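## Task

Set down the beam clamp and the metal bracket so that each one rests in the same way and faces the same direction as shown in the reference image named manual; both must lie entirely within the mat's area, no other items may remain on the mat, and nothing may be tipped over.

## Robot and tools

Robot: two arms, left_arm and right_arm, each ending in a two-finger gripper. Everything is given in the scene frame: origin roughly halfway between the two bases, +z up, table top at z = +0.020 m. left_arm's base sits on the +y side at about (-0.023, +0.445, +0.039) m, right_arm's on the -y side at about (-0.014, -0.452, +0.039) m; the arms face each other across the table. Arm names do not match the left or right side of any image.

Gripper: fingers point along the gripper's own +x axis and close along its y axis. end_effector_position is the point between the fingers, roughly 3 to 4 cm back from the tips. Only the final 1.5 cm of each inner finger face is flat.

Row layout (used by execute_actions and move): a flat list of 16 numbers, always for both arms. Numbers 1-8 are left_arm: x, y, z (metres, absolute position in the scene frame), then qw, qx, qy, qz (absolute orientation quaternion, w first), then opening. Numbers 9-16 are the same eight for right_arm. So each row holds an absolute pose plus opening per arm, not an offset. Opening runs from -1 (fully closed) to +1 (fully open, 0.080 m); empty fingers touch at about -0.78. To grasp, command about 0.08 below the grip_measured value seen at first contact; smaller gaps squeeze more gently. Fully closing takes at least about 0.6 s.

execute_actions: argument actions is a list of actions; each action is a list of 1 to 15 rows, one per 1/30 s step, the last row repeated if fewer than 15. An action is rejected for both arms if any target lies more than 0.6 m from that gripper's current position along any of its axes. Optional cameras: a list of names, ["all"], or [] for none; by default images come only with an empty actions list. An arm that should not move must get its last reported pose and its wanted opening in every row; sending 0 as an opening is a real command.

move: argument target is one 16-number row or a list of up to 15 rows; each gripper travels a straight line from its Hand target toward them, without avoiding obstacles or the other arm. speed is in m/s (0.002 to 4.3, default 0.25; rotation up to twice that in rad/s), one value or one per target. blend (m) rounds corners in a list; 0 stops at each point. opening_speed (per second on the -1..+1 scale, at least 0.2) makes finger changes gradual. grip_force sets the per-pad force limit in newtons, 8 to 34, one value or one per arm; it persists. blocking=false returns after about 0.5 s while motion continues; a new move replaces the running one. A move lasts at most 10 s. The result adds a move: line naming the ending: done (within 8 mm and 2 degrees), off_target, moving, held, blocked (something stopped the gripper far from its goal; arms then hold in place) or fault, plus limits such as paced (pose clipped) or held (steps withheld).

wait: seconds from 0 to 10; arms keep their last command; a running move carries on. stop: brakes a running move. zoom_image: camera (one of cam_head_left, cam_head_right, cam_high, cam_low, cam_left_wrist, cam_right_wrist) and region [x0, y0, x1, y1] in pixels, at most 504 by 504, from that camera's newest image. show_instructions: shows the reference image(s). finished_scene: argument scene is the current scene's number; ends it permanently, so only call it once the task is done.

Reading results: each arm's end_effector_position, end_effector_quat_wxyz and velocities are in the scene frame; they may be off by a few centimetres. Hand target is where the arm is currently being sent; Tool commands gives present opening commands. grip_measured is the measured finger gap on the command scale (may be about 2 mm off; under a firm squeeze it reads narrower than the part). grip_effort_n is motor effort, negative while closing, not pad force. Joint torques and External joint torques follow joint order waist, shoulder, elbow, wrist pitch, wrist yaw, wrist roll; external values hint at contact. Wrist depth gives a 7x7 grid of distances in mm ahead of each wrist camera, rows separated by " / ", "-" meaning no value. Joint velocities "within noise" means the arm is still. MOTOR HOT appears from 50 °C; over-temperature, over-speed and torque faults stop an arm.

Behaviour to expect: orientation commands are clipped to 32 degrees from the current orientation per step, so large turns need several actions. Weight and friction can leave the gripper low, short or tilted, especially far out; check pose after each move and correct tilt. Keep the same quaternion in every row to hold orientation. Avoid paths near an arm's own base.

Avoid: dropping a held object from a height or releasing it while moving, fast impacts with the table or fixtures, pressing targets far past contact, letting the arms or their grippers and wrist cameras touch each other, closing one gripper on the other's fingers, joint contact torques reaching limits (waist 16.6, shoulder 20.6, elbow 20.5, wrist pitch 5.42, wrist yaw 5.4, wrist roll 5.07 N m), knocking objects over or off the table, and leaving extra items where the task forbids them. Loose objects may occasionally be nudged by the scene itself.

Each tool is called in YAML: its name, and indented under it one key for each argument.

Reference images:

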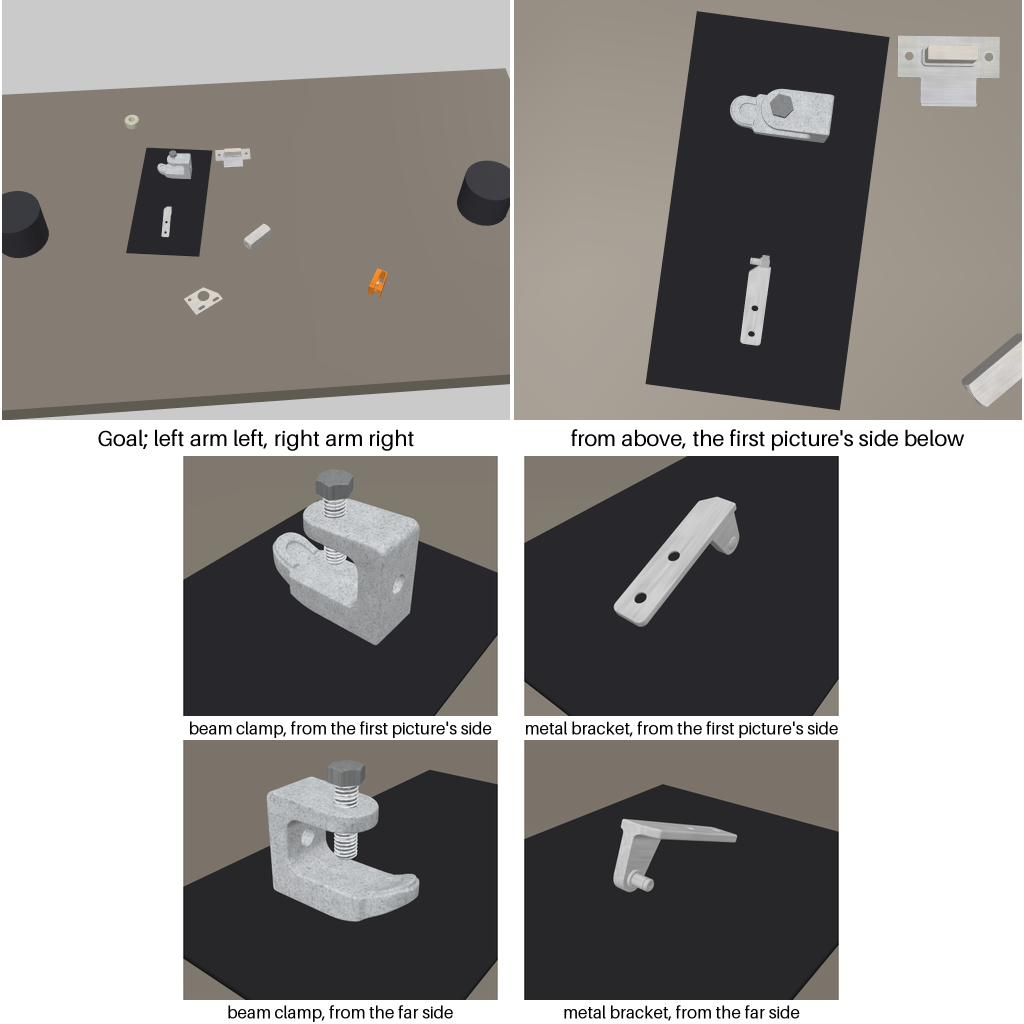

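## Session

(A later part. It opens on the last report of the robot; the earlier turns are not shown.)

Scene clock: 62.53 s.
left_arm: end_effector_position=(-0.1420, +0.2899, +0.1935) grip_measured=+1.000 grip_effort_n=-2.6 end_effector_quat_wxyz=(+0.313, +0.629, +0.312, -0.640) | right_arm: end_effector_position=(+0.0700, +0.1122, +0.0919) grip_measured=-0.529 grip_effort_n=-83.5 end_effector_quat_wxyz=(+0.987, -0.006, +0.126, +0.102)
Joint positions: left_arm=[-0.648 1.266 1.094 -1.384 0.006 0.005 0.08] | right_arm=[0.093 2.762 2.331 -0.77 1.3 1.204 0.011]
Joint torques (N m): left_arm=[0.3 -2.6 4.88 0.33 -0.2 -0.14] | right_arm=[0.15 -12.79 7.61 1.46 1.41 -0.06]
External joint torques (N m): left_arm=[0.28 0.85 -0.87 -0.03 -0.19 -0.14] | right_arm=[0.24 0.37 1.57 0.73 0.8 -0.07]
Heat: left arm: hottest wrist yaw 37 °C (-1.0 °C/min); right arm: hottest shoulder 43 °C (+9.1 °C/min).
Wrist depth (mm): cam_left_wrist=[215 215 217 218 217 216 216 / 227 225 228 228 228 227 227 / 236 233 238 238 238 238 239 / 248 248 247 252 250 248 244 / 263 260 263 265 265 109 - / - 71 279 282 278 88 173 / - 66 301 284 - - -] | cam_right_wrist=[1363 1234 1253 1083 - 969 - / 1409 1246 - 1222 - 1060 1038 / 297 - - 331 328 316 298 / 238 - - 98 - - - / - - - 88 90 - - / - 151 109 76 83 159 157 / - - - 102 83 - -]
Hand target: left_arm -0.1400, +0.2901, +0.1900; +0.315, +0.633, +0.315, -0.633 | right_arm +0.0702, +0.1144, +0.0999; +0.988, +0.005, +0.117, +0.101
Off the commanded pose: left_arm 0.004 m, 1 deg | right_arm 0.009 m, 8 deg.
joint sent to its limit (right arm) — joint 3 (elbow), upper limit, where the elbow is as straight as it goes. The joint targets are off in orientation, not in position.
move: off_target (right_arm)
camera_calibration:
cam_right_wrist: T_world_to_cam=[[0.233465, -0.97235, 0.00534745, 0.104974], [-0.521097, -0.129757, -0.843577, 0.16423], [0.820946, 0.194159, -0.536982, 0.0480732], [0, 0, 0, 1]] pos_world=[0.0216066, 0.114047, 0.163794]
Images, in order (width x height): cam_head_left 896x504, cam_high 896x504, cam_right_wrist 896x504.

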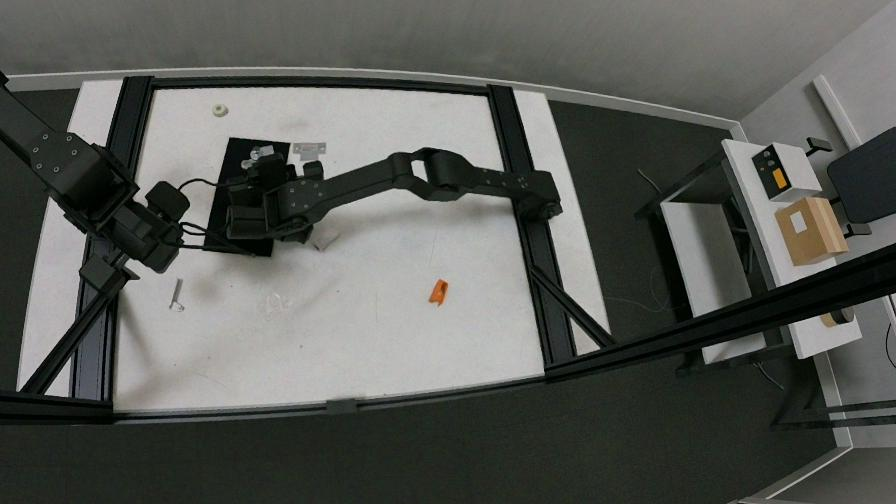

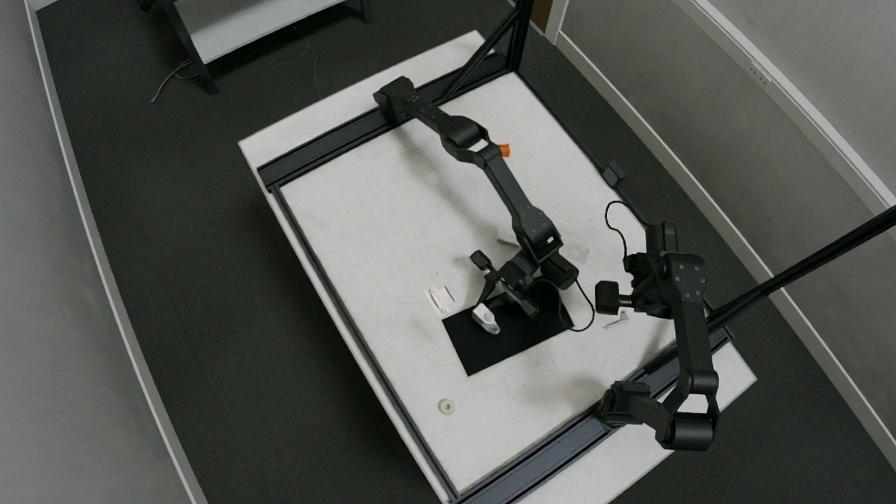

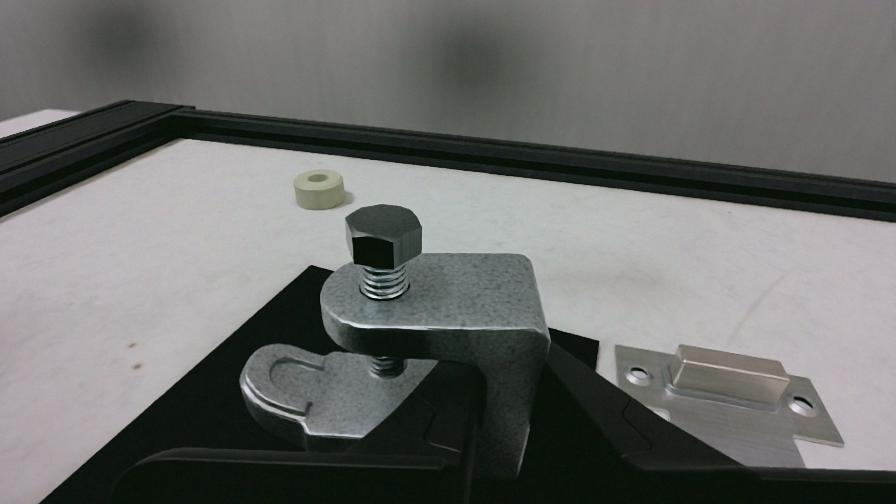

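move:
  target:
    - [-0.14,0.29,0.19,-0.315,-0.633,-0.315,0.633,1,0.07,0.115,0.067,0.991,-0.0046,0.1305,0.0346,-0.8]
    - [-0.14,0.29,0.19,-0.315,-0.633,-0.315,0.633,1,0.07,0.115,0.055,0.991,-0.0046,0.1305,0.0346,-0.8]
  speed: [0.1,0.03]
  cameras: ["cam_right_wrist","cam_low"]

Scene clock: 67.10 s.
left_arm: end_effector_position=(-0.1420, +0.2899, +0.1935) grip_measured=+1.000 grip_effort_n=-2.1 end_effector_quat_wxyz=(+0.313, +0.629, +0.312, -0.640) | right_arm: end_effector_position=(+0.0708, +0.1138, +0.0669) grip_measured=-0.530 grip_effort_n=-83.5 end_effector_quat_wxyz=(+0.989, +0.004, +0.114, +0.097)
Joint positions: left_arm=[-0.648 1.266 1.094 -1.384 0.006 0.005 0.08] | right_arm=[0.093 2.824 2.34 -0.715 1.326 1.221 0.011]
Joint torques (N m): left_arm=[0.3 -2.6 4.88 0.33 -0.2 -0.14] | right_arm=[0.1 -10.27 6.6 1.56 0.39 0.29]
External joint torques (N m): left_arm=[0.29 0.87 -0.89 -0.03 -0.21 -0.14] | right_arm=[0.08 2.95 0.64 0.85 -0.2 0.29]
Heat: left arm: hottest wrist yaw 37 °C (-1.0 °C/min); right arm: hottest shoulder 45 °C (+11.2 °C/min).
Wrist depth (mm): cam_left_wrist=[- 214 217 215 217 216 216 / 141 224 226 228 227 227 227 / 232 236 238 240 238 239 238 / 249 249 251 251 252 250 242 / 263 263 263 265 263 109 - / - 71 278 280 267 88 187 / - 66 299 286 275 - -] | cam_right_wrist=[1363 1216 - 1102 - - - / - 358 1228 1138 1055 - 1016 / 288 - - - - - 289 / - - - 97 - - - / - 153 154 88 150 150 146 / - 132 109 76 77 140 135 / - - - 102 83 - -]
Hand target: left_arm -0.1400, +0.2901, +0.1900; +0.315, +0.633, +0.315, -0.633 | right_arm +0.0702, +0.1141, +0.0550; +0.988, +0.003, +0.118, +0.097
Off the commanded pose: left_arm 0.004 m, 1 deg | right_arm 0.012 m, 7 deg.
joint sent to its limit (right arm) — joint 3 (elbow), upper limit, where the elbow is as straight as it goes. The joint targets are off in orientation, not in position.
move: off_target (right_arm)
camera_calibration:
cam_right_wrist: T_world_to_cam=[[0.220062, -0.975432, -0.0102472, 0.108741], [-0.504746, -0.104872, -0.856874, 0.140677], [0.834748, 0.193738, -0.515424, 0.031335], [0, 0, 0, 1]] pos_world=[0.0209198, 0.114751, 0.137808]
Images, in order (width x height): cam_low 896x504, cam_right_wrist 896x504.

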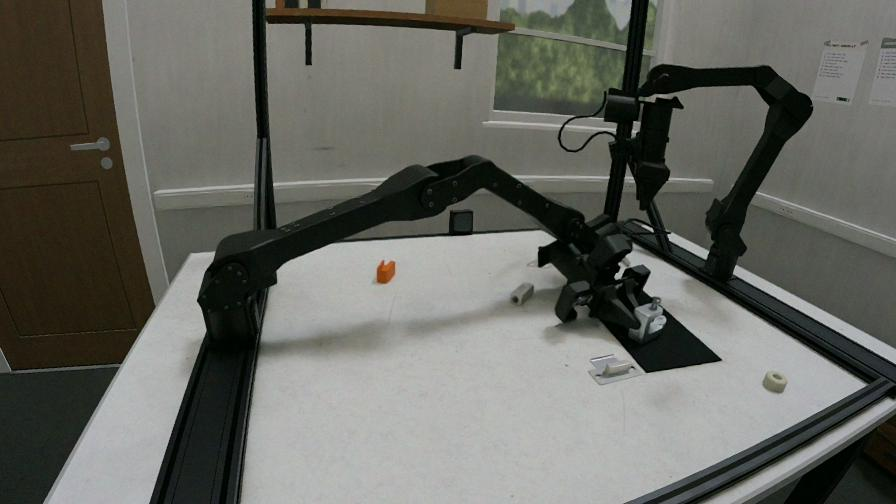

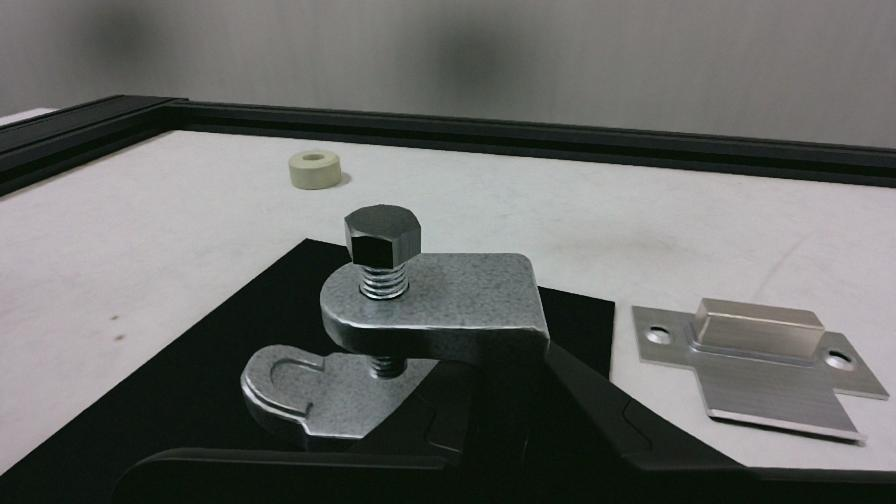

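move:
  target: [-0.14,0.29,0.19,-0.315,-0.633,-0.315,0.633,1,0.07,0.115,0.045,0.991,-0.0046,0.1305,0.0346,-0.8]
  speed: 0.03
  cameras: ["cam_right_wrist","cam_low"]

zoom_image:
  camera: "cam_low"
  region: [560, 250, 720, 380]

Scene clock: 70.47 s.
left_arm: end_effector_position=(-0.1420, +0.2899, +0.1935) grip_measured=+1.000 grip_effort_n=-2.1 end_effector_quat_wxyz=(+0.313, +0.629, +0.312, -0.640) | right_arm: end_effector_position=(+0.0710, +0.1145, +0.0651) grip_measured=-0.533 grip_effort_n=-83.5 end_effector_quat_wxyz=(+0.989, +0.012, +0.109, +0.095)
Joint positions: left_arm=[-0.648 1.266 1.094 -1.384 0.006 0.005 0.08] | right_arm=[0.094 2.835 2.345 -0.702 1.339 1.228 0.011]
Joint torques (N m): left_arm=[0.3 -2.6 4.88 0.33 -0.2 -0.14] | right_arm=[0.08 -9.35 5.98 1.59 -0.06 0.25]
External joint torques (N m): left_arm=[0.29 0.92 -0.93 -0.03 -0.2 -0.14] | right_arm=[0.06 3.88 0.02 0.87 -0.66 0.25]
Heat: left arm: hottest wrist yaw 37 °C (-1.0 °C/min); right arm: hottest shoulder 45 °C (+11.1 °C/min).
Wrist depth (mm): cam_left_wrist=[- 214 217 217 217 217 217 / 141 224 228 227 227 227 227 / 216 236 239 238 238 237 238 / 249 249 253 251 252 250 234 / 264 263 263 267 265 109 246 / - 71 278 281 267 88 173 / - 66 296 274 279 - -] | cam_right_wrist=[- 1259 1132 1122 1046 1016 936 / - 1348 - - 1138 1097 947 / - - - 276 - - 283 / - - - 98 - - - / 177 156 157 88 155 151 146 / 130 134 109 76 83 139 134 / - - - 102 83 - 122]
Hand target: left_arm -0.1400, +0.2901, +0.1900; +0.315, +0.633, +0.315, -0.633 | right_arm +0.0702, +0.1136, +0.0454; +0.988, +0.003, +0.118, +0.097
Off the commanded pose: left_arm 0.004 m, 1 deg | right_arm 0.020 m, 8 deg.
joint sent to its limit (right arm) — joint 3 (elbow), upper limit, where the elbow is as straight as it goes. The joint targets are off in orientation, not in position.
move: off_target (right_arm)
camera_calibration:
cam_right_wrist: T_world_to_cam=[[0.214622, -0.976411, -0.0236523, 0.110773], [-0.497199, -0.0883796, -0.863124, 0.137256], [0.840673, 0.197005, -0.504439, 0.0286008], [0, 0, 0, 1]] pos_world=[0.0204255, 0.114656, 0.135516]
Images, in order (width x height): cam_low 896x504, cam_right_wrist 896x504.

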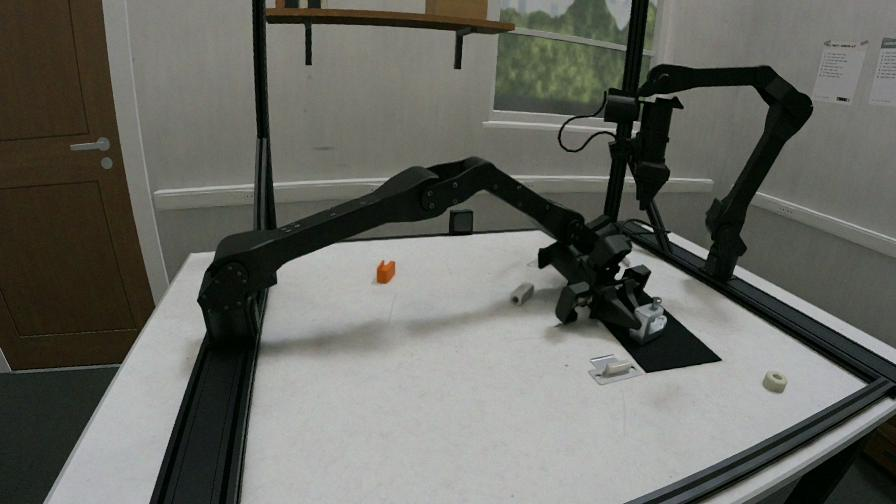

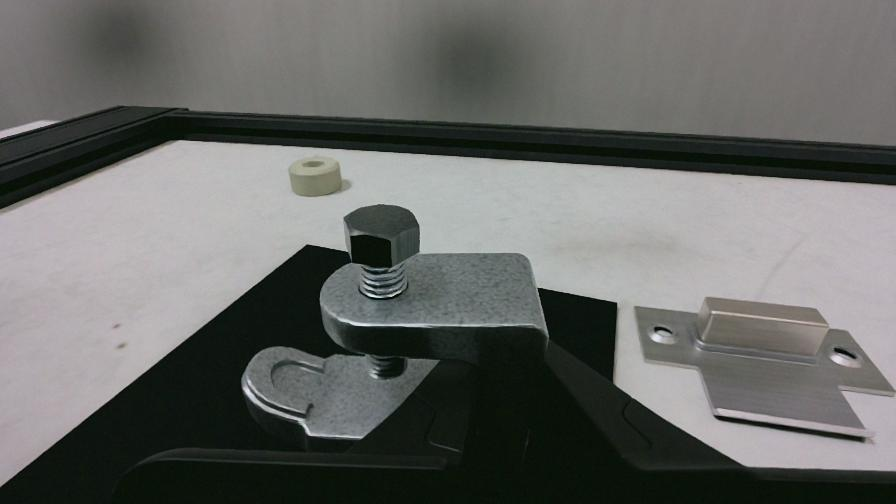

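Scaled by 3.150 from the camera's 896x504 image, which has a finer 1280x720 frame.

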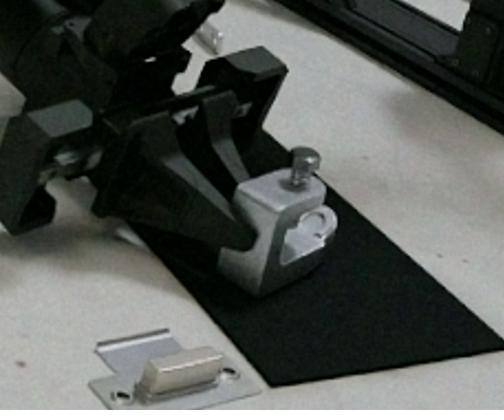

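move:
  target:
    - [-0.14,0.29,0.19,-0.315,-0.633,-0.315,0.633,1,0.07,0.115,0.056,0.991,-0.0046,0.1305,0.0346,-0.8]
    - [-0.14,0.29,0.19,-0.315,-0.633,-0.315,0.633,1,0.07,0.115,0.056,0.991,-0.0046,0.1305,0.0346,-0.4]
  speed: 0.03
  opening_speed: 0.3
  cameras: ["cam_right_wrist","cam_low"]

zoom_image:
  camera: "cam_low"
  region: [560, 250, 720, 380]

Scene clock: 75.83 s.
left_arm: end_effector_position=(-0.1420, +0.2899, +0.1935) grip_measured=+1.000 grip_effort_n=-1.6 end_effector_quat_wxyz=(+0.313, +0.629, +0.312, -0.640) | right_arm: end_effector_position=(+0.0701, +0.1153, +0.0636) grip_measured=-0.404 grip_effort_n=13.7 end_effector_quat_wxyz=(+0.988, +0.011, +0.116, +0.098)
Joint positions: left_arm=[-0.648 1.266 1.094 -1.384 0.006 0.005 0.08] | right_arm=[0.094 2.835 2.347 -0.705 1.324 1.228 0.017]
Joint torques (N m): left_arm=[0.3 -2.6 4.89 0.33 -0.2 -0.14] | right_arm=[0.01 -11.65 5.79 0.89 0.48 -0.05]
External joint torques (N m): left_arm=[0.29 0.84 -0.89 -0.04 -0.2 -0.14] | right_arm=[-0.11 1.62 -0.2 0.17 -0.12 -0.05]
Heat: left arm: hottest wrist yaw 37 °C (-1.0 °C/min); right arm: hottest shoulder 46 °C (+12.0 °C/min).
Wrist depth (mm): cam_left_wrist=[- 214 217 216 217 216 216 / 141 223 228 228 227 226 226 / 216 233 239 239 238 238 238 / 249 249 250 251 252 248 235 / 262 263 260 265 263 109 241 / - 71 279 281 275 88 177 / - 66 300 278 276 - -] | cam_right_wrist=[- - 1159 1097 1042 1029 895 / - 375 351 1127 - 1078 996 / 283 - - - - - 282 / - - - 95 - - - / - 156 112 87 149 146 143 / 125 129 108 81 83 132 129 / - - - 103 81 - -]
Hand target: left_arm -0.1400, +0.2901, +0.1900; +0.315, +0.633, +0.315, -0.633 | right_arm +0.0703, +0.1145, +0.0561; +0.988, +0.004, +0.118, +0.098
Off the commanded pose: left_arm 0.004 m, 1 deg | right_arm 0.008 m, 8 deg.
joint sent to its limit (right arm) — joint 3 (elbow), upper limit, where the elbow is as straight as it goes. The joint targets are off in orientation, not in position.
move: off_target (right_arm); target 2's new opening was sent with right_arm's hand 0.009 m and 8 deg from that target
camera_calibration:
cam_right_wrist: T_world_to_cam=[[0.220116, -0.975167, -0.0244382, 0.111268], [-0.50867, -0.093369, -0.855884, 0.136505], [0.832348, 0.200825, -0.516591, 0.0293459], [0, 0, 0, 1]] pos_world=[0.020518, 0.115357, 0.134711]
Images, in order (width x height): cam_low 896x504, cam_right_wrist 896x504.

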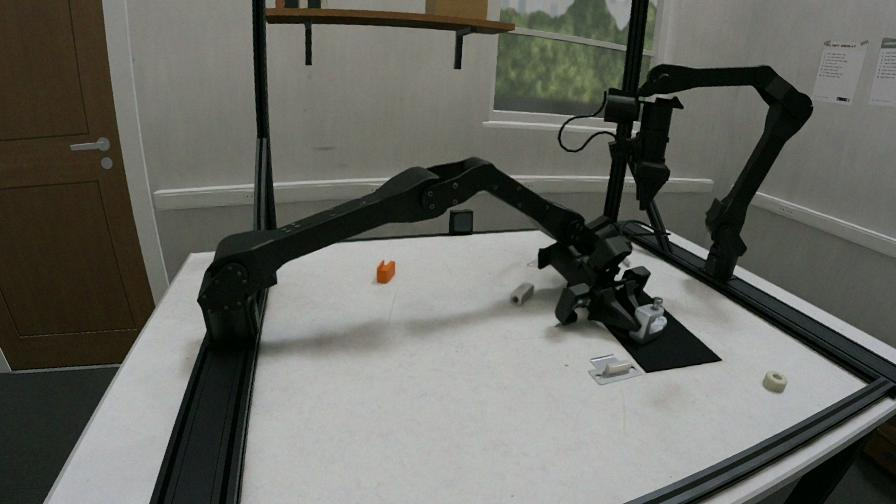

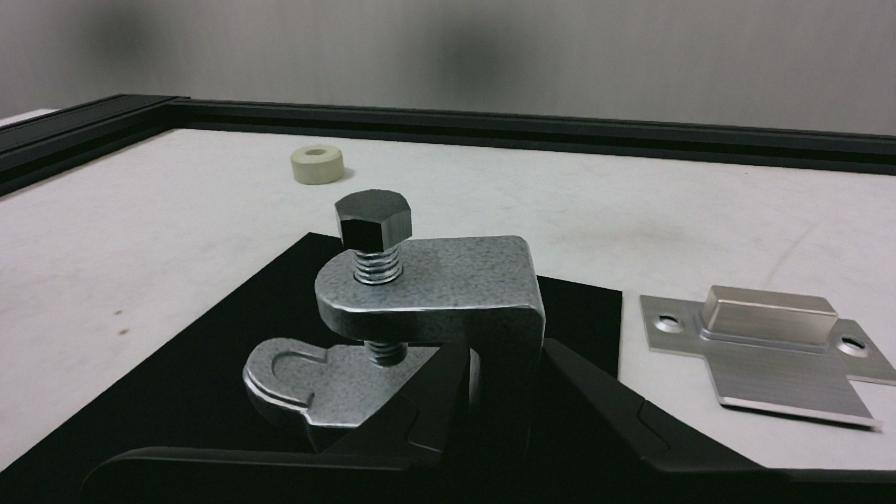

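Scaled by 3.150 from the camera's 896x504 image, which has a finer 1280x720 frame.

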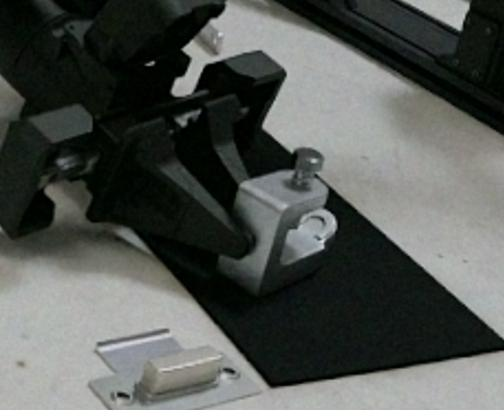

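move:
  target:
    - [-0.14,0.29,0.19,-0.315,-0.633,-0.315,0.633,1,0.045,0.109,0.064,0.991,-0.0046,0.1305,0.0346,-0.4]
    - [-0.14,0.29,0.19,-0.315,-0.633,-0.315,0.633,1,0.0,0.1,0.085,0.9895,-0.0091,0.1305,0.069,-0.4]
  speed: 0.06
  cameras: ["cam_right_wrist"]

Scene clock: 80.03 s.
left_arm: end_effector_position=(-0.1420, +0.2899, +0.1935) grip_measured=+1.000 grip_effort_n=-1.6 end_effector_quat_wxyz=(+0.313, +0.629, +0.312, -0.640) | right_arm: end_effector_position=(+0.0004, +0.0987, +0.0761) grip_measured=-0.403 grip_effort_n=13.3 end_effector_quat_wxyz=(+0.983, -0.010, +0.124, +0.138)
Joint positions: left_arm=[-0.648 1.266 1.094 -1.384 0.006 0.005 0.08] | right_arm=[0.226 2.795 2.347 -0.968 1.318 1.426 0.017]
Joint torques (N m): left_arm=[0.3 -2.6 4.88 0.34 -0.2 -0.14] | right_arm=[-0.05 -14.62 5.6 0.51 0.64 0.22]
External joint torques (N m): left_arm=[0.3 0.82 -0.84 -0.01 -0.2 -0.14] | right_arm=[-0.27 -1.72 -0.16 0.03 0.01 0.22]
Heat: left arm: hottest wrist yaw 37 °C (-1.0 °C/min); right arm: hottest shoulder 47 °C (+12.2 °C/min).
Wrist depth (mm): cam_left_wrist=[154 214 217 216 217 217 216 / 167 225 228 227 228 227 227 / 234 236 234 238 238 239 238 / 248 249 252 251 251 250 247 / 262 260 264 266 265 240 244 / - 71 279 281 267 88 178 / - 66 301 275 274 - -] | cam_right_wrist=[1512 1442 - - 1246 - - / 473 - - 431 - 1033 - / - - - 156 324 - 326 / - - 203 178 218 206 250 / - 163 171 173 173 197 - / 139 141 146 88 90 - - / - - - 119 81 - -]
Hand target: left_arm -0.1400, +0.2901, +0.1900; +0.315, +0.633, +0.315, -0.633 | right_arm +0.0003, +0.0996, +0.0849; +0.982, +0.000, +0.126, +0.138
Off the commanded pose: left_arm 0.004 m, 1 deg | right_arm 0.009 m, 8 deg.
joint sent to its limit (right arm) — joint 3 (elbow), upper limit, where the elbow is as straight as it goes. The joint targets are off in orientation, not in position.
move: off_target (right_arm)
camera_calibration:
cam_right_wrist: T_world_to_cam=[[0.303008, -0.95297, 0.00583349, 0.106186], [-0.507828, -0.166644, -0.845187, 0.116621], [0.80641, 0.253136, -0.53444, 0.0934587], [0, 0, 0, 1]] pos_world=[-0.0483181, 0.0969689, 0.147895]
Images, in order (width x height): cam_right_wrist 896x504.

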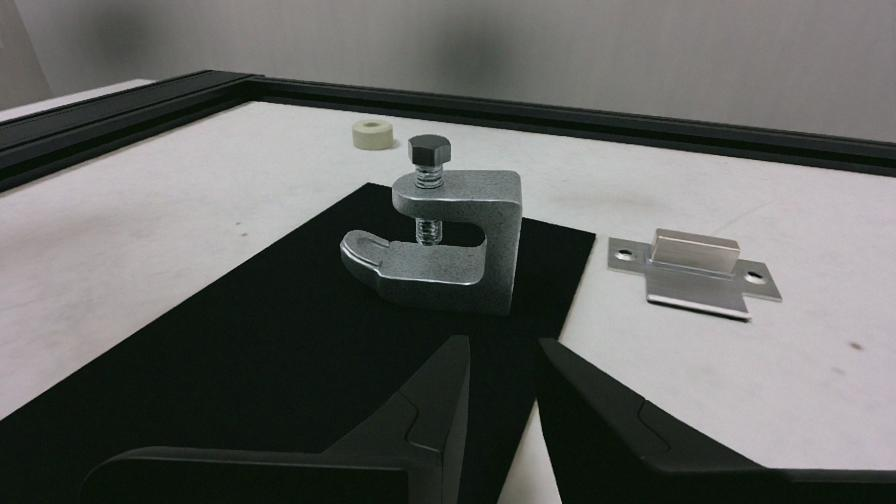

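move:
  target:
    - [-0.14,0.29,0.19,-0.315,-0.633,-0.315,0.633,1,0.02,0.03,0.17,0.80,-0.2,0.25,0.5,0.45]
    - [-0.14,0.29,0.19,-0.315,-0.633,-0.315,0.633,1,0.1204,0.055,0.121,0.6122,-0.2866,0.2536,0.6920,0.45]
  speed: 0.25
  blend: [0.04,0]
  cameras: ["cam_right_wrist"]

Scene clock: 88.23 s.
left_arm: end_effector_position=(-0.1420, +0.2899, +0.1935) grip_measured=+1.000 grip_effort_n=-2.6 end_effector_quat_wxyz=(+0.313, +0.629, +0.312, -0.640) | right_arm: end_effector_position=(+0.1206, +0.0527, +0.1241) grip_measured=+0.447 grip_effort_n=14.7 end_effector_quat_wxyz=(+0.615, -0.285, +0.253, +0.690)
Joint positions: left_arm=[-0.648 1.266 1.094 -1.384 0.006 0.005 0.08] | right_arm=[-0.368 2.067 1.444 -0.215 -0.324 -0.344 0.055]
Joint torques (N m): left_arm=[0.3 -2.6 4.88 0.33 -0.2 -0.14] | right_arm=[0.11 -8.44 7.26 1.63 -0.34 -0.15]
External joint torques (N m): left_arm=[0.31 0.85 -0.91 -0.04 -0.2 -0.14] | right_arm=[0.07 1.59 0.85 0.26 -0.17 -0.15]
Motor temperatures (°C): left_arm=[33 34 36 36 37 36] | right_arm=[35 51 38 39 37 32]
Heat: left arm: hottest wrist yaw 37 °C (-1.0 °C/min); right arm: hottest shoulder 51 °C (+16.2 °C/min). Fold the right arm in close to its base, or ease its load, before you think long.
Wrist depth (mm): cam_left_wrist=[215 215 216 216 217 216 217 / 225 224 227 227 227 227 227 / 236 235 238 239 238 238 238 / 249 249 250 252 252 249 238 / 262 263 262 267 264 107 244 / - 71 279 280 268 88 173 / - 66 298 286 277 - -] | cam_right_wrist=[265 255 - - - - - / - 238 238 237 232 - - / 218 218 218 160 216 - - / 203 203 200 171 199 - - / - - 190 186 185 - - / - - 83 - 173 84 - / - - - 163 161 79 -]
Hand target: left_arm -0.1400, +0.2901, +0.1900; +0.315, +0.633, +0.315, -0.633 | right_arm +0.1204, +0.0549, +0.1209; +0.612, -0.287, +0.254, +0.692
Off the commanded pose: left_arm 0.004 m, 1 deg | right_arm 0.004 m, 0 deg.
MOTOR HOT: joint 2 (shoulder) of the right arm reports 51 °C; the controller stops that arm at 95 °C. To cool a motor, set the load down, stop pushing, or move to a pose that needs little force.
move: done
camera_calibration:
cam_right_wrist: T_world_to_cam=[[0.988521, 0.151027, 0.004107, -0.115017], [0.136246, -0.879368, -0.456233, 0.122166], [-0.0652922, 0.451556, -0.889851, 0.172556], [0, 0, 0, 1]] pos_world=[0.108318, 0.0468809, 0.209758]
Images, in order (width x height): cam_right_wrist 896x504.

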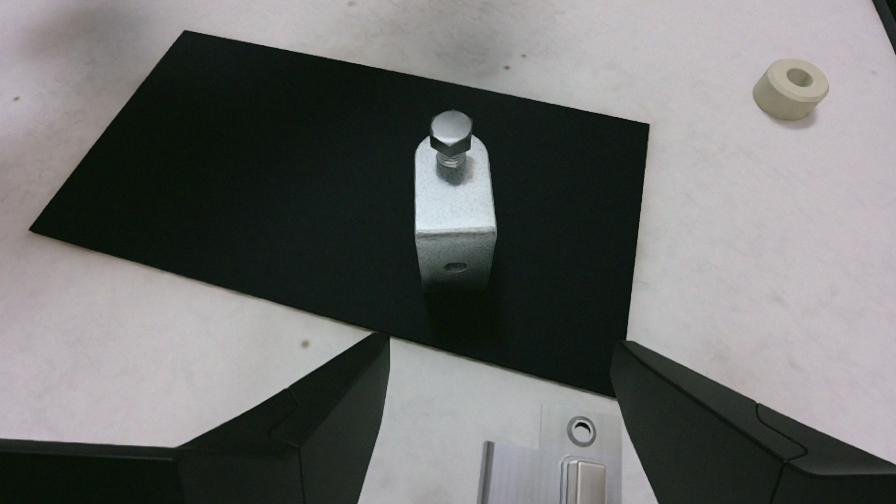

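move:
  target:
    - [-0.14,0.29,0.19,-0.315,-0.633,-0.315,0.633,1,0.1074,0.071,0.112,0.6122,-0.2866,0.2536,0.6920,0.3]
    - [-0.14,0.29,0.19,-0.315,-0.633,-0.315,0.633,1,0.1021,0.111,0.070,0.6122,-0.2866,0.2536,0.6920,0.3]
  speed: [0.12,0.06]
  cameras: ["cam_right_wrist"]

Scene clock: 92.10 s.
left_arm: end_effector_position=(-0.1420, +0.2899, +0.1935) grip_measured=+1.000 grip_effort_n=-2.1 end_effector_quat_wxyz=(+0.313, +0.629, +0.312, -0.640) | right_arm: end_effector_position=(+0.1022, +0.1086, +0.0740) grip_measured=+0.303 grip_effort_n=-12.8 end_effector_quat_wxyz=(+0.612, -0.287, +0.252, +0.693)
Joint positions: left_arm=[-0.648 1.266 1.094 -1.384 0.006 0.005 0.08] | right_arm=[-0.293 2.314 1.635 -0.146 -0.28 -0.293 0.049]
Joint torques (N m): left_arm=[0.3 -2.59 4.88 0.34 -0.2 -0.14] | right_arm=[0.22 -9.69 7.11 2.09 -0.04 0.15]
External joint torques (N m): left_arm=[0.32 0.9 -0.95 -0.04 -0.21 -0.14] | right_arm=[0.2 1.99 0.65 0.65 0.11 0.15]
Heat: left arm: hottest wrist yaw 37 °C (+0.0 °C/min); right arm: hottest shoulder 51 °C (+14.2 °C/min). Fold the right arm in close to its base, or ease its load, before you think long.
Wrist depth (mm): cam_left_wrist=[214 215 217 217 217 217 217 / 225 226 227 227 228 227 226 / 237 237 238 238 236 240 238 / 249 248 251 252 254 251 235 / 263 263 260 265 264 109 246 / - 71 280 283 267 88 173 / - 66 300 283 278 - -] | cam_right_wrist=[186 181 176 - - - - / 168 167 167 167 164 - - / 154 154 153 153 153 153 154 / 141 141 141 88 137 141 - / 131 131 131 79 131 131 133 / 124 124 83 97 91 85 - / - - - 114 114 79 -]
Hand target: left_arm -0.1400, +0.2901, +0.1900; +0.315, +0.633, +0.315, -0.633 | right_arm +0.1021, +0.1109, +0.0700; +0.612, -0.287, +0.254, +0.692
Off the commanded pose: left_arm 0.004 m, 1 deg | right_arm 0.005 m, 0 deg.
MOTOR HOT: still on. Joint 2 (shoulder) of the right arm reports 51 °C.
move: done
camera_calibration:
cam_right_wrist: T_world_to_cam=[[0.986916, 0.161188, 0.00382932, -0.105918], [0.145244, -0.878485, -0.455157, 0.149852], [-0.0700017, 0.449758, -0.890403, 0.10214], [0, 0, 0, 1]] pos_world=[0.0899175, 0.102777, 0.159558]
Images, in order (width x height): cam_right_wrist 896x504.

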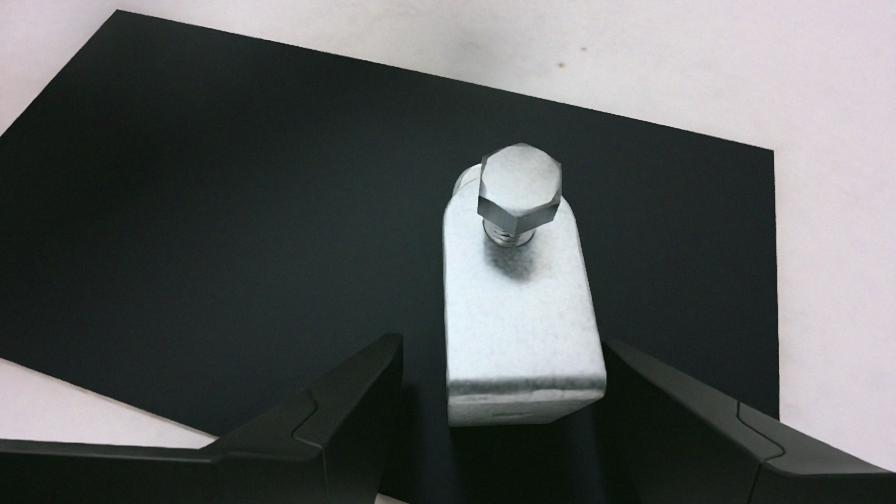

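move:
  target:
    - [-0.14,0.29,0.19,-0.315,-0.633,-0.315,0.633,1,0.1065,0.1115,0.070,0.6122,-0.2866,0.2536,0.6920,0.3]
    - [-0.14,0.29,0.19,-0.315,-0.633,-0.315,0.633,1,0.1065,0.1115,0.070,0.6122,-0.2866,0.2536,0.6920,-0.5]
  speed: 0.05
  opening_speed: 0.35
  cameras: ["cam_right_wrist"]

Scene clock: 96.37 s.
left_arm: end_effector_position=(-0.1420, +0.2899, +0.1935) grip_measured=+1.000 grip_effort_n=-2.1 end_effector_quat_wxyz=(+0.313, +0.629, +0.312, -0.640) | right_arm: end_effector_position=(+0.1039, +0.1101, +0.0746) grip_measured=-0.210 grip_effort_n=-83.5 end_effector_quat_wxyz=(+0.612, -0.285, +0.252, +0.694)
Joint positions: left_arm=[-0.648 1.266 1.094 -1.384 0.006 0.005 0.08] | right_arm=[-0.296 2.32 1.647 -0.15 -0.285 -0.293 0.026]
Joint torques (N m): left_arm=[0.3 -2.6 4.89 0.33 -0.2 -0.14] | right_arm=[-0.23 -9.7 7.2 1.86 -0.08 -0.05]
External joint torques (N m): left_arm=[0.32 0.88 -0.9 -0.03 -0.2 -0.14] | right_arm=[-0.19 1.81 0.9 0.48 0.06 -0.05]
Heat: left arm: hottest wrist yaw 37 °C (+0.0 °C/min); right arm: hottest shoulder 51 °C (+12.1 °C/min). Fold the right arm in close to its base, or ease its load, before you think long.
Wrist depth (mm): cam_left_wrist=[214 215 217 217 216 217 216 / 225 224 228 227 227 227 227 / 237 236 239 239 238 240 237 / 249 248 252 252 252 251 243 / 263 263 263 265 266 109 - / - 71 279 282 268 88 173 / - 66 299 284 - - -] | cam_right_wrist=[- 183 - 192 - - - / 170 170 169 168 166 176 168 / 156 155 155 154 154 154 156 / 143 143 143 89 137 142 - / 134 132 132 80 130 131 - / - 123 123 76 78 122 125 / - - - 114 93 - -]
Hand target: left_arm -0.1400, +0.2901, +0.1900; +0.315, +0.633, +0.315, -0.633 | right_arm +0.1065, +0.1114, +0.0700; +0.612, -0.287, +0.254, +0.692
Off the commanded pose: left_arm 0.004 m, 1 deg | right_arm 0.005 m, 0 deg.
MOTOR HOT: still on. Joint 2 (shoulder) of the right arm reports 51 °C.
move: done
camera_calibration:
cam_right_wrist: T_world_to_cam=[[0.986941, 0.161075, 0.00117893, -0.107669], [0.143741, -0.877381, -0.457757, 0.151464], [-0.072699, 0.451948, -0.889077, 0.102127], [0, 0, 0, 1]] pos_world=[0.0919158, 0.104079, 0.160259]
Images, in order (width x height): cam_right_wrist 896x504.

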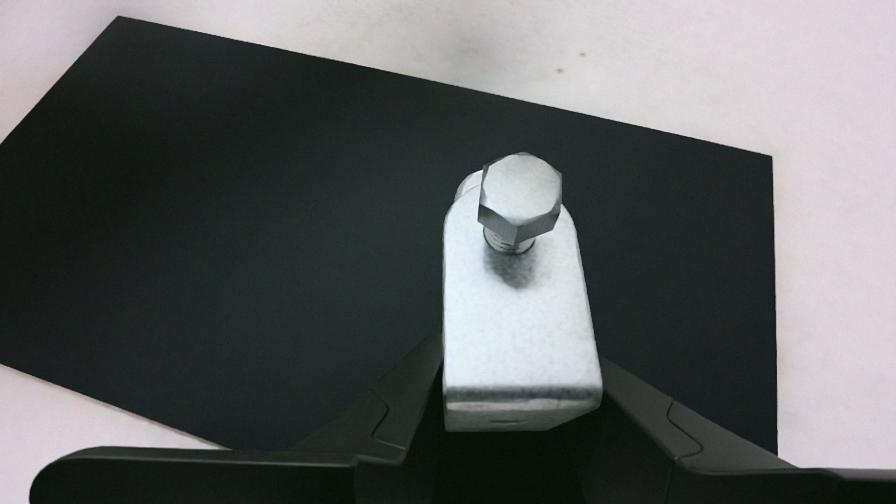

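move:
  target:
    - [-0.14,0.29,0.19,-0.315,-0.633,-0.315,0.633,1,0.1065,0.1115,0.090,0.6122,-0.2866,0.2536,0.6920,-0.5]
    - [-0.14,0.29,0.19,-0.315,-0.633,-0.315,0.633,1,0.1017,0.1115,0.090,0.6866,-0.2561,0.2844,0.6182,-0.5]
    - [-0.14,0.29,0.19,-0.315,-0.633,-0.315,0.633,1,0.1017,0.1115,0.068,0.6866,-0.2561,0.2844,0.6182,-0.5]
  speed: [0.1,0.15,0.04]
  cameras: ["cam_right_wrist"]

Scene clock: 100.27 s.
left_arm: end_effector_position=(-0.1420, +0.2899, +0.1935) grip_measured=+1.000 grip_effort_n=-2.1 end_effector_quat_wxyz=(+0.313, +0.629, +0.312, -0.640) | right_arm: end_effector_position=(+0.1002, +0.1127, +0.0755) grip_measured=-0.210 grip_effort_n=-83.5 end_effector_quat_wxyz=(+0.685, -0.255, +0.280, +0.622)
Joint positions: left_arm=[-0.648 1.266 1.094 -1.384 0.006 0.005 0.08] | right_arm=[-0.239 2.297 1.599 -0.082 -0.09 -0.09 0.026]
Joint torques (N m): left_arm=[0.3 -2.6 4.88 0.33 -0.2 -0.14] | right_arm=[-0.1 -10.02 5.47 2.57 0.14 0.15]
External joint torques (N m): left_arm=[0.3 0.84 -0.9 -0.04 -0.2 -0.13] | right_arm=[-0.12 1.31 -0.82 1.12 0.19 0.15]
Heat: left arm: hottest wrist yaw 37 °C (+0.0 °C/min); right arm: hottest shoulder 51 °C (+9.1 °C/min). Fold the right arm in close to its base, or ease its load, before you think long.
Wrist depth (mm): cam_left_wrist=[215 215 216 217 217 217 217 / 224 225 227 227 227 227 226 / 236 236 239 238 239 239 239 / 248 248 252 251 250 250 235 / 262 263 265 265 262 242 239 / - 71 278 281 - 88 178 / - 66 299 277 277 - -] | cam_right_wrist=[- - - - - - - / 169 166 166 166 165 168 - / 154 154 154 155 155 157 - / 142 140 142 89 138 143 - / 132 132 132 80 130 132 137 / 123 123 123 76 78 123 - / - - - 114 93 - -]
Hand target: left_arm -0.1400, +0.2901, +0.1900; +0.315, +0.633, +0.315, -0.633 | right_arm +0.1016, +0.1115, +0.0682; +0.687, -0.256, +0.284, +0.618
Off the commanded pose: left_arm 0.004 m, 1 deg | right_arm 0.008 m, 1 deg.
MOTOR HOT: still on. Joint 2 (shoulder) of the right arm reports 51 °C.
move: done
camera_calibration:
cam_right_wrist: T_world_to_cam=[[0.998212, -0.0596885, 0.00329437, -0.0808019], [-0.0514269, -0.885531, -0.461724, 0.175484], [0.0304769, 0.460729, -0.887017, 0.0899277], [0, 0, 0, 1]] pos_world=[0.0869413, 0.109142, 0.161059]
Images, in order (width x height): cam_right_wrist 896x504.

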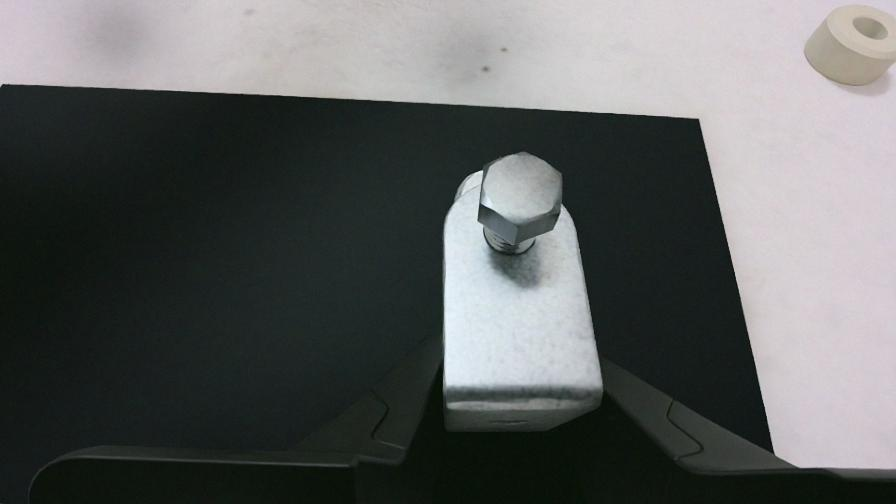

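move:
  target:
    - [-0.14,0.29,0.19,-0.315,-0.633,-0.315,0.633,1,0.1017,0.1115,0.066,0.6866,-0.2561,0.2844,0.6182,-0.5]
    - [-0.14,0.29,0.19,-0.315,-0.633,-0.315,0.633,1,0.1017,0.1115,0.067,0.6866,-0.2561,0.2844,0.6182,0.1]
    - [-0.14,0.29,0.19,-0.315,-0.633,-0.315,0.633,1,0.095,0.049,0.13,0.6866,-0.2561,0.2844,0.6182,0.1]
  speed: [0.04,0.05,0.08]
  opening_speed: 0.3
  cameras: ["cam_right_wrist"]

move:
  target:
    - [-0.14,0.29,0.19,-0.315,-0.633,-0.315,0.633,1,0.02,-0.15,0.2,0.6866,-0.2561,0.2844,0.6182,0.1]
  speed: 0.25
  cameras: ["cam_left_wrist","cam_head_left"]

Scene clock: 106.83 s.
left_arm: end_effector_position=(-0.1420, +0.2899, +0.1935) grip_measured=+1.000 grip_effort_n=-2.1 end_effector_quat_wxyz=(+0.313, +0.629, +0.312, -0.640) | right_arm: end_effector_position=(+0.0949, +0.0515, +0.1271) grip_measured=+0.097 grip_effort_n=14.7 end_effector_quat_wxyz=(+0.687, -0.257, +0.286, +0.617)
Joint positions: left_arm=[-0.648 1.266 1.094 -1.384 0.006 0.005 0.08] | right_arm=[-0.256 2.005 1.356 -0.145 -0.093 -0.094 0.039]
Joint torques (N m): left_arm=[0.3 -2.6 4.88 0.33 -0.2 -0.14] | right_arm=[-0.21 -11.06 5.17 1.76 -0.19 -0.13]
External joint torques (N m): left_arm=[0.32 0.8 -0.82 -0.02 -0.21 -0.14] | right_arm=[-0.19 -1.44 -1.22 0.33 -0.14 -0.14]
Heat: left arm: hottest wrist yaw 37 °C (+0.0 °C/min); right arm: hottest shoulder 52 °C (+9.0 °C/min). Fold the right arm in close to its base, or ease its load, before you think long.
Wrist depth (mm): cam_left_wrist=[214 215 217 217 216 217 216 / 226 226 228 228 227 227 227 / 236 236 239 238 237 238 239 / 249 248 250 251 251 248 246 / 263 263 263 266 266 242 246 / - 71 277 282 275 88 173 / - 66 300 277 274 - -] | cam_right_wrist=[273 - - 282 - - - / - 240 241 240 236 - - / 222 219 220 164 220 223 - / 203 202 203 186 203 - - / 190 190 192 188 189 189 - / - - - - 99 84 - / - - - - - 72 -]
Hand target: left_arm -0.1400, +0.2901, +0.1900; +0.315, +0.633, +0.315, -0.633 | right_arm +0.0951, +0.0490, +0.1301; +0.687, -0.256, +0.284, +0.618
Off the commanded pose: left_arm 0.004 m, 1 deg | right_arm 0.004 m, 0 deg.
MOTOR HOT: still on. Joint 2 (shoulder) of the right arm reports 52 °C.
move: done
camera_calibration:
cam_right_wrist: T_world_to_cam=[[0.997437, -0.0715313, 0.00140521, -0.0785156], [-0.0632217, -0.890422, -0.450724, 0.144829], [0.0334921, 0.44948, -0.892662, 0.16509], [0, 0, 0, 1]] pos_world=[0.0819415, 0.049138, 0.212758]
Images, in order (width x height): cam_right_wrist 896x504.

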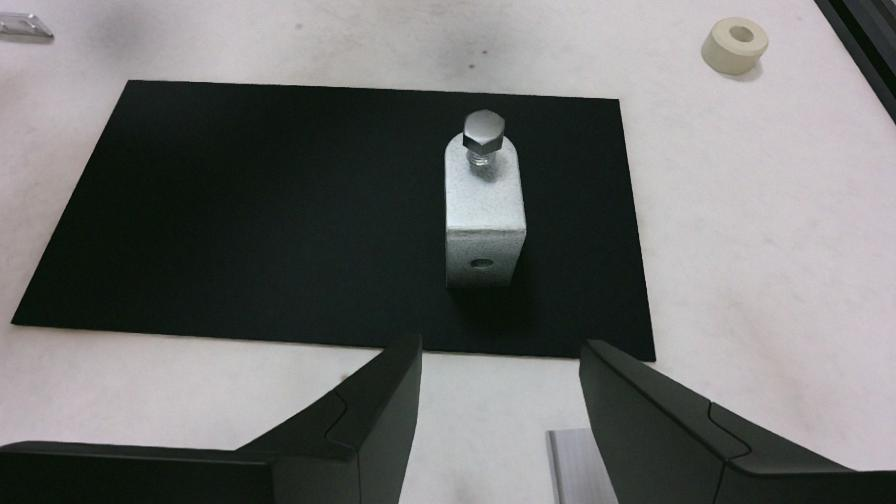

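Scene clock: 108.33 s.
left_arm: end_effector_position=(-0.1420, +0.2899, +0.1935) grip_measured=+1.000 grip_effort_n=-2.1 end_effector_quat_wxyz=(+0.313, +0.629, +0.312, -0.640) | right_arm: end_effector_position=(+0.0207, -0.1475, +0.2018) grip_measured=+0.097 grip_effort_n=14.7 end_effector_quat_wxyz=(+0.686, -0.256, +0.283, +0.619)
Joint positions: left_arm=[-0.648 1.266 1.094 -1.384 0.006 0.005 0.08] | right_arm=[-0.136 1.102 0.772 -0.453 -0.012 -0.014 0.039]
Joint torques (N m): left_arm=[0.29 -2.6 4.89 0.33 -0.2 -0.14] | right_arm=[0.2 -4.29 5.55 1.79 0.14 0.16]
External joint torques (N m): left_arm=[0.31 0.82 -0.88 -0.04 -0.21 -0.14] | right_arm=[0.18 -0.88 -1.32 0.32 0.15 0.16]
Heat: left arm: hottest wrist yaw 37 °C (+0.0 °C/min); right arm: hottest shoulder 52 °C (+10.1 °C/min). Fold the right arm in close to its base, or ease its load, before you think long.
Wrist depth (mm): cam_left_wrist=[214 215 216 216 216 217 216 / 225 225 227 231 227 226 226 / 235 236 239 239 239 238 239 / 250 249 251 251 252 248 234 / 262 263 262 266 265 109 238 / - 71 279 281 282 88 177 / - 66 301 284 - - -] | cam_right_wrist=[- - 390 397 376 - 1253 / - 371 365 358 355 - - / - - - 331 328 315 - / 290 291 - - 288 - - / - - - 277 - - - / - - - 94 99 78 - / - - - - - 72 -]
Hand target: left_arm -0.1400, +0.2901, +0.1900; +0.315, +0.633, +0.315, -0.633 | right_arm +0.0200, -0.1500, +0.2000; +0.687, -0.256, +0.284, +0.618
Off the commanded pose: left_arm 0.004 m, 1 deg | right_arm 0.003 m, 0 deg.
MOTOR HOT: still on. Joint 2 (shoulder) of the right arm reports 52 °C.
move: done
camera_calibration:
cam_left_wrist: T_world_to_cam=[[-0.814839, 0.579687, -0.000478384, -0.27281], [0.550044, 0.773431, 0.315049, -0.177687], [0.183, 0.256451, -0.949075, 0.211205], [0, 0, 0, 1]] pos_world=[-0.163211, 0.241409, 0.256299]
Images, in order (width x height): cam_head_left 896x504, cam_left_wrist 896x504.

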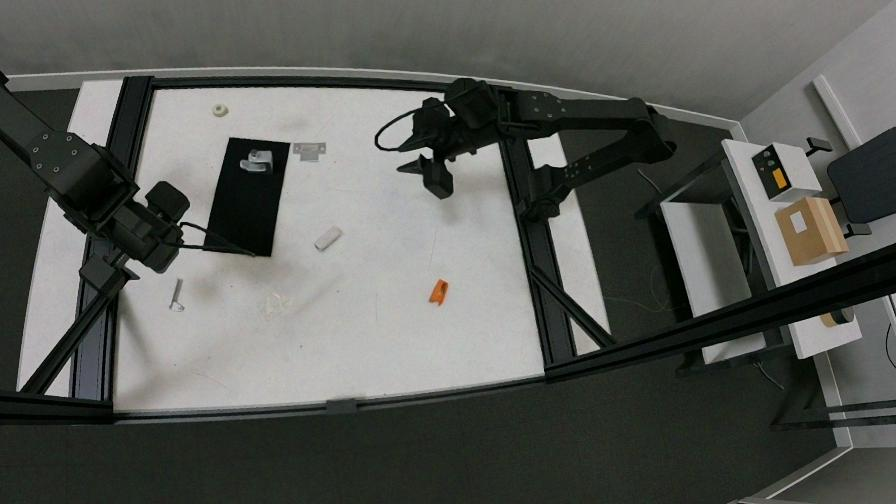

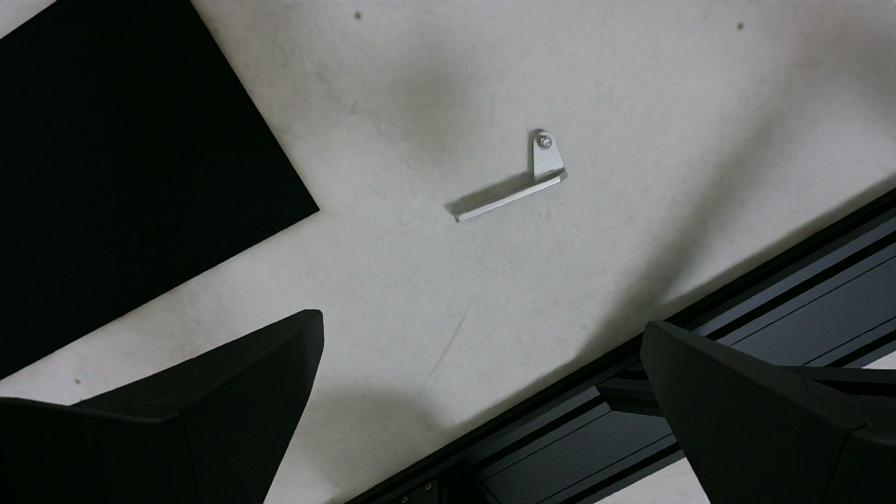

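move:
  target: [-0.157,0.2948,0.115,0.08,-0.7026,0.08,0.7026,-0.11,0.0,-0.2,0.17,0.6866,-0.2561,0.2844,0.6182,0.1]
  speed: 0.25
  cameras: ["cam_left_wrist"]

Scene clock: 123.77 s.
left_arm: end_effector_position=(-0.1587, +0.2929, +0.1188) grip_measured=-0.106 grip_effort_n=-18.4 end_effector_quat_wxyz=(-0.073, +0.699, -0.080, -0.707) | right_arm: end_effector_position=(+0.0003, -0.1978, +0.1728) grip_measured=+0.097 grip_effort_n=15.1 end_effector_quat_wxyz=(+0.686, -0.255, +0.282, +0.620)
Joint positions: left_arm=[-0.723 1.326 0.838 -1.068 0.004 1.064 0.03] | right_arm=[-0.04 0.863 0.556 -0.475 0.056 0.054 0.039]
Joint torques (N m): left_arm=[-0.3 -2.8 4.61 0.38 -0.11 0.18] | right_arm=[0.25 -2.64 5.54 1.77 0.18 0.17]
External joint torques (N m): left_arm=[-0.3 0.94 -1 0.03 -0.16 0.18] | right_arm=[0.25 -0.77 -1.28 0.33 0.14 0.17]
Heat: left arm: hottest wrist yaw 37 °C (+0.0 °C/min); right arm: hottest shoulder 49 °C (+6.0 °C/min). Fold the right arm in close to its base, or ease its load, before you think long.
Wrist depth (mm): cam_left_wrist=[149 149 150 148 148 147 136 / 157 157 156 155 155 154 137 / 165 164 164 162 163 162 142 / 174 174 173 172 172 171 152 / 184 184 181 180 179 180 161 / 193 192 69 190 80 186 186 / - - - 205 80 - -] | cam_right_wrist=[- - 349 357 347 - - / - - 315 - 318 322 - / - - 287 - 292 - - / - - 275 - 273 - - / - - - - 255 - - / - - - - 99 - - / - - - 210 - 72 -]
Hand target: left_arm -0.1570, +0.2949, +0.1150; -0.080, +0.703, -0.080, -0.703 | right_arm +0.0000, -0.1999, +0.1701; +0.687, -0.256, +0.284, +0.618
Off the commanded pose: left_arm 0.005 m, 1 deg | right_arm 0.004 m, 0 deg.
MOTOR HOT: still on. Joint 2 (shoulder) of the right arm reports 49 °C.
move: done
camera_calibration:
cam_left_wrist: T_world_to_cam=[[0.180239, 0.983467, -0.0175349, -0.246477], [0.933543, -0.16542, 0.318016, 0.188173], [0.309858, -0.0736885, -0.947923, 0.25931], [0, 0, 0, 1]] pos_world=[-0.211592, 0.292637, 0.181642]
Images, in order (width x height): cam_left_wrist 896x504.

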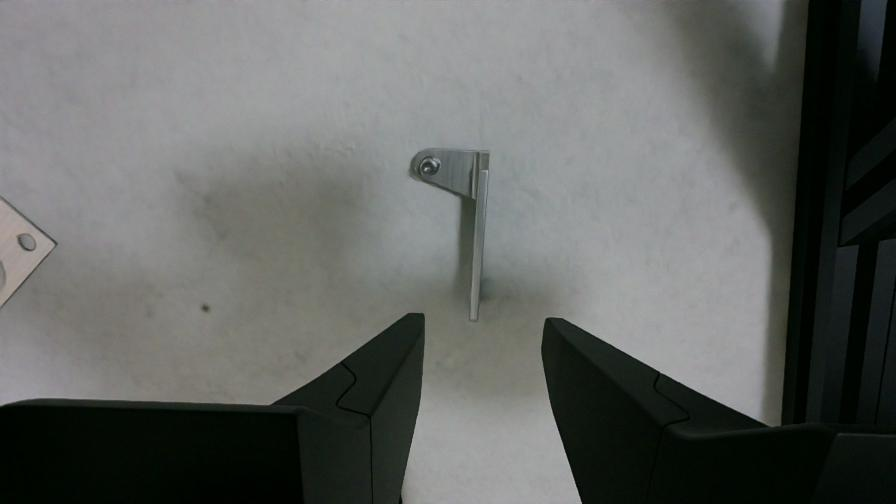

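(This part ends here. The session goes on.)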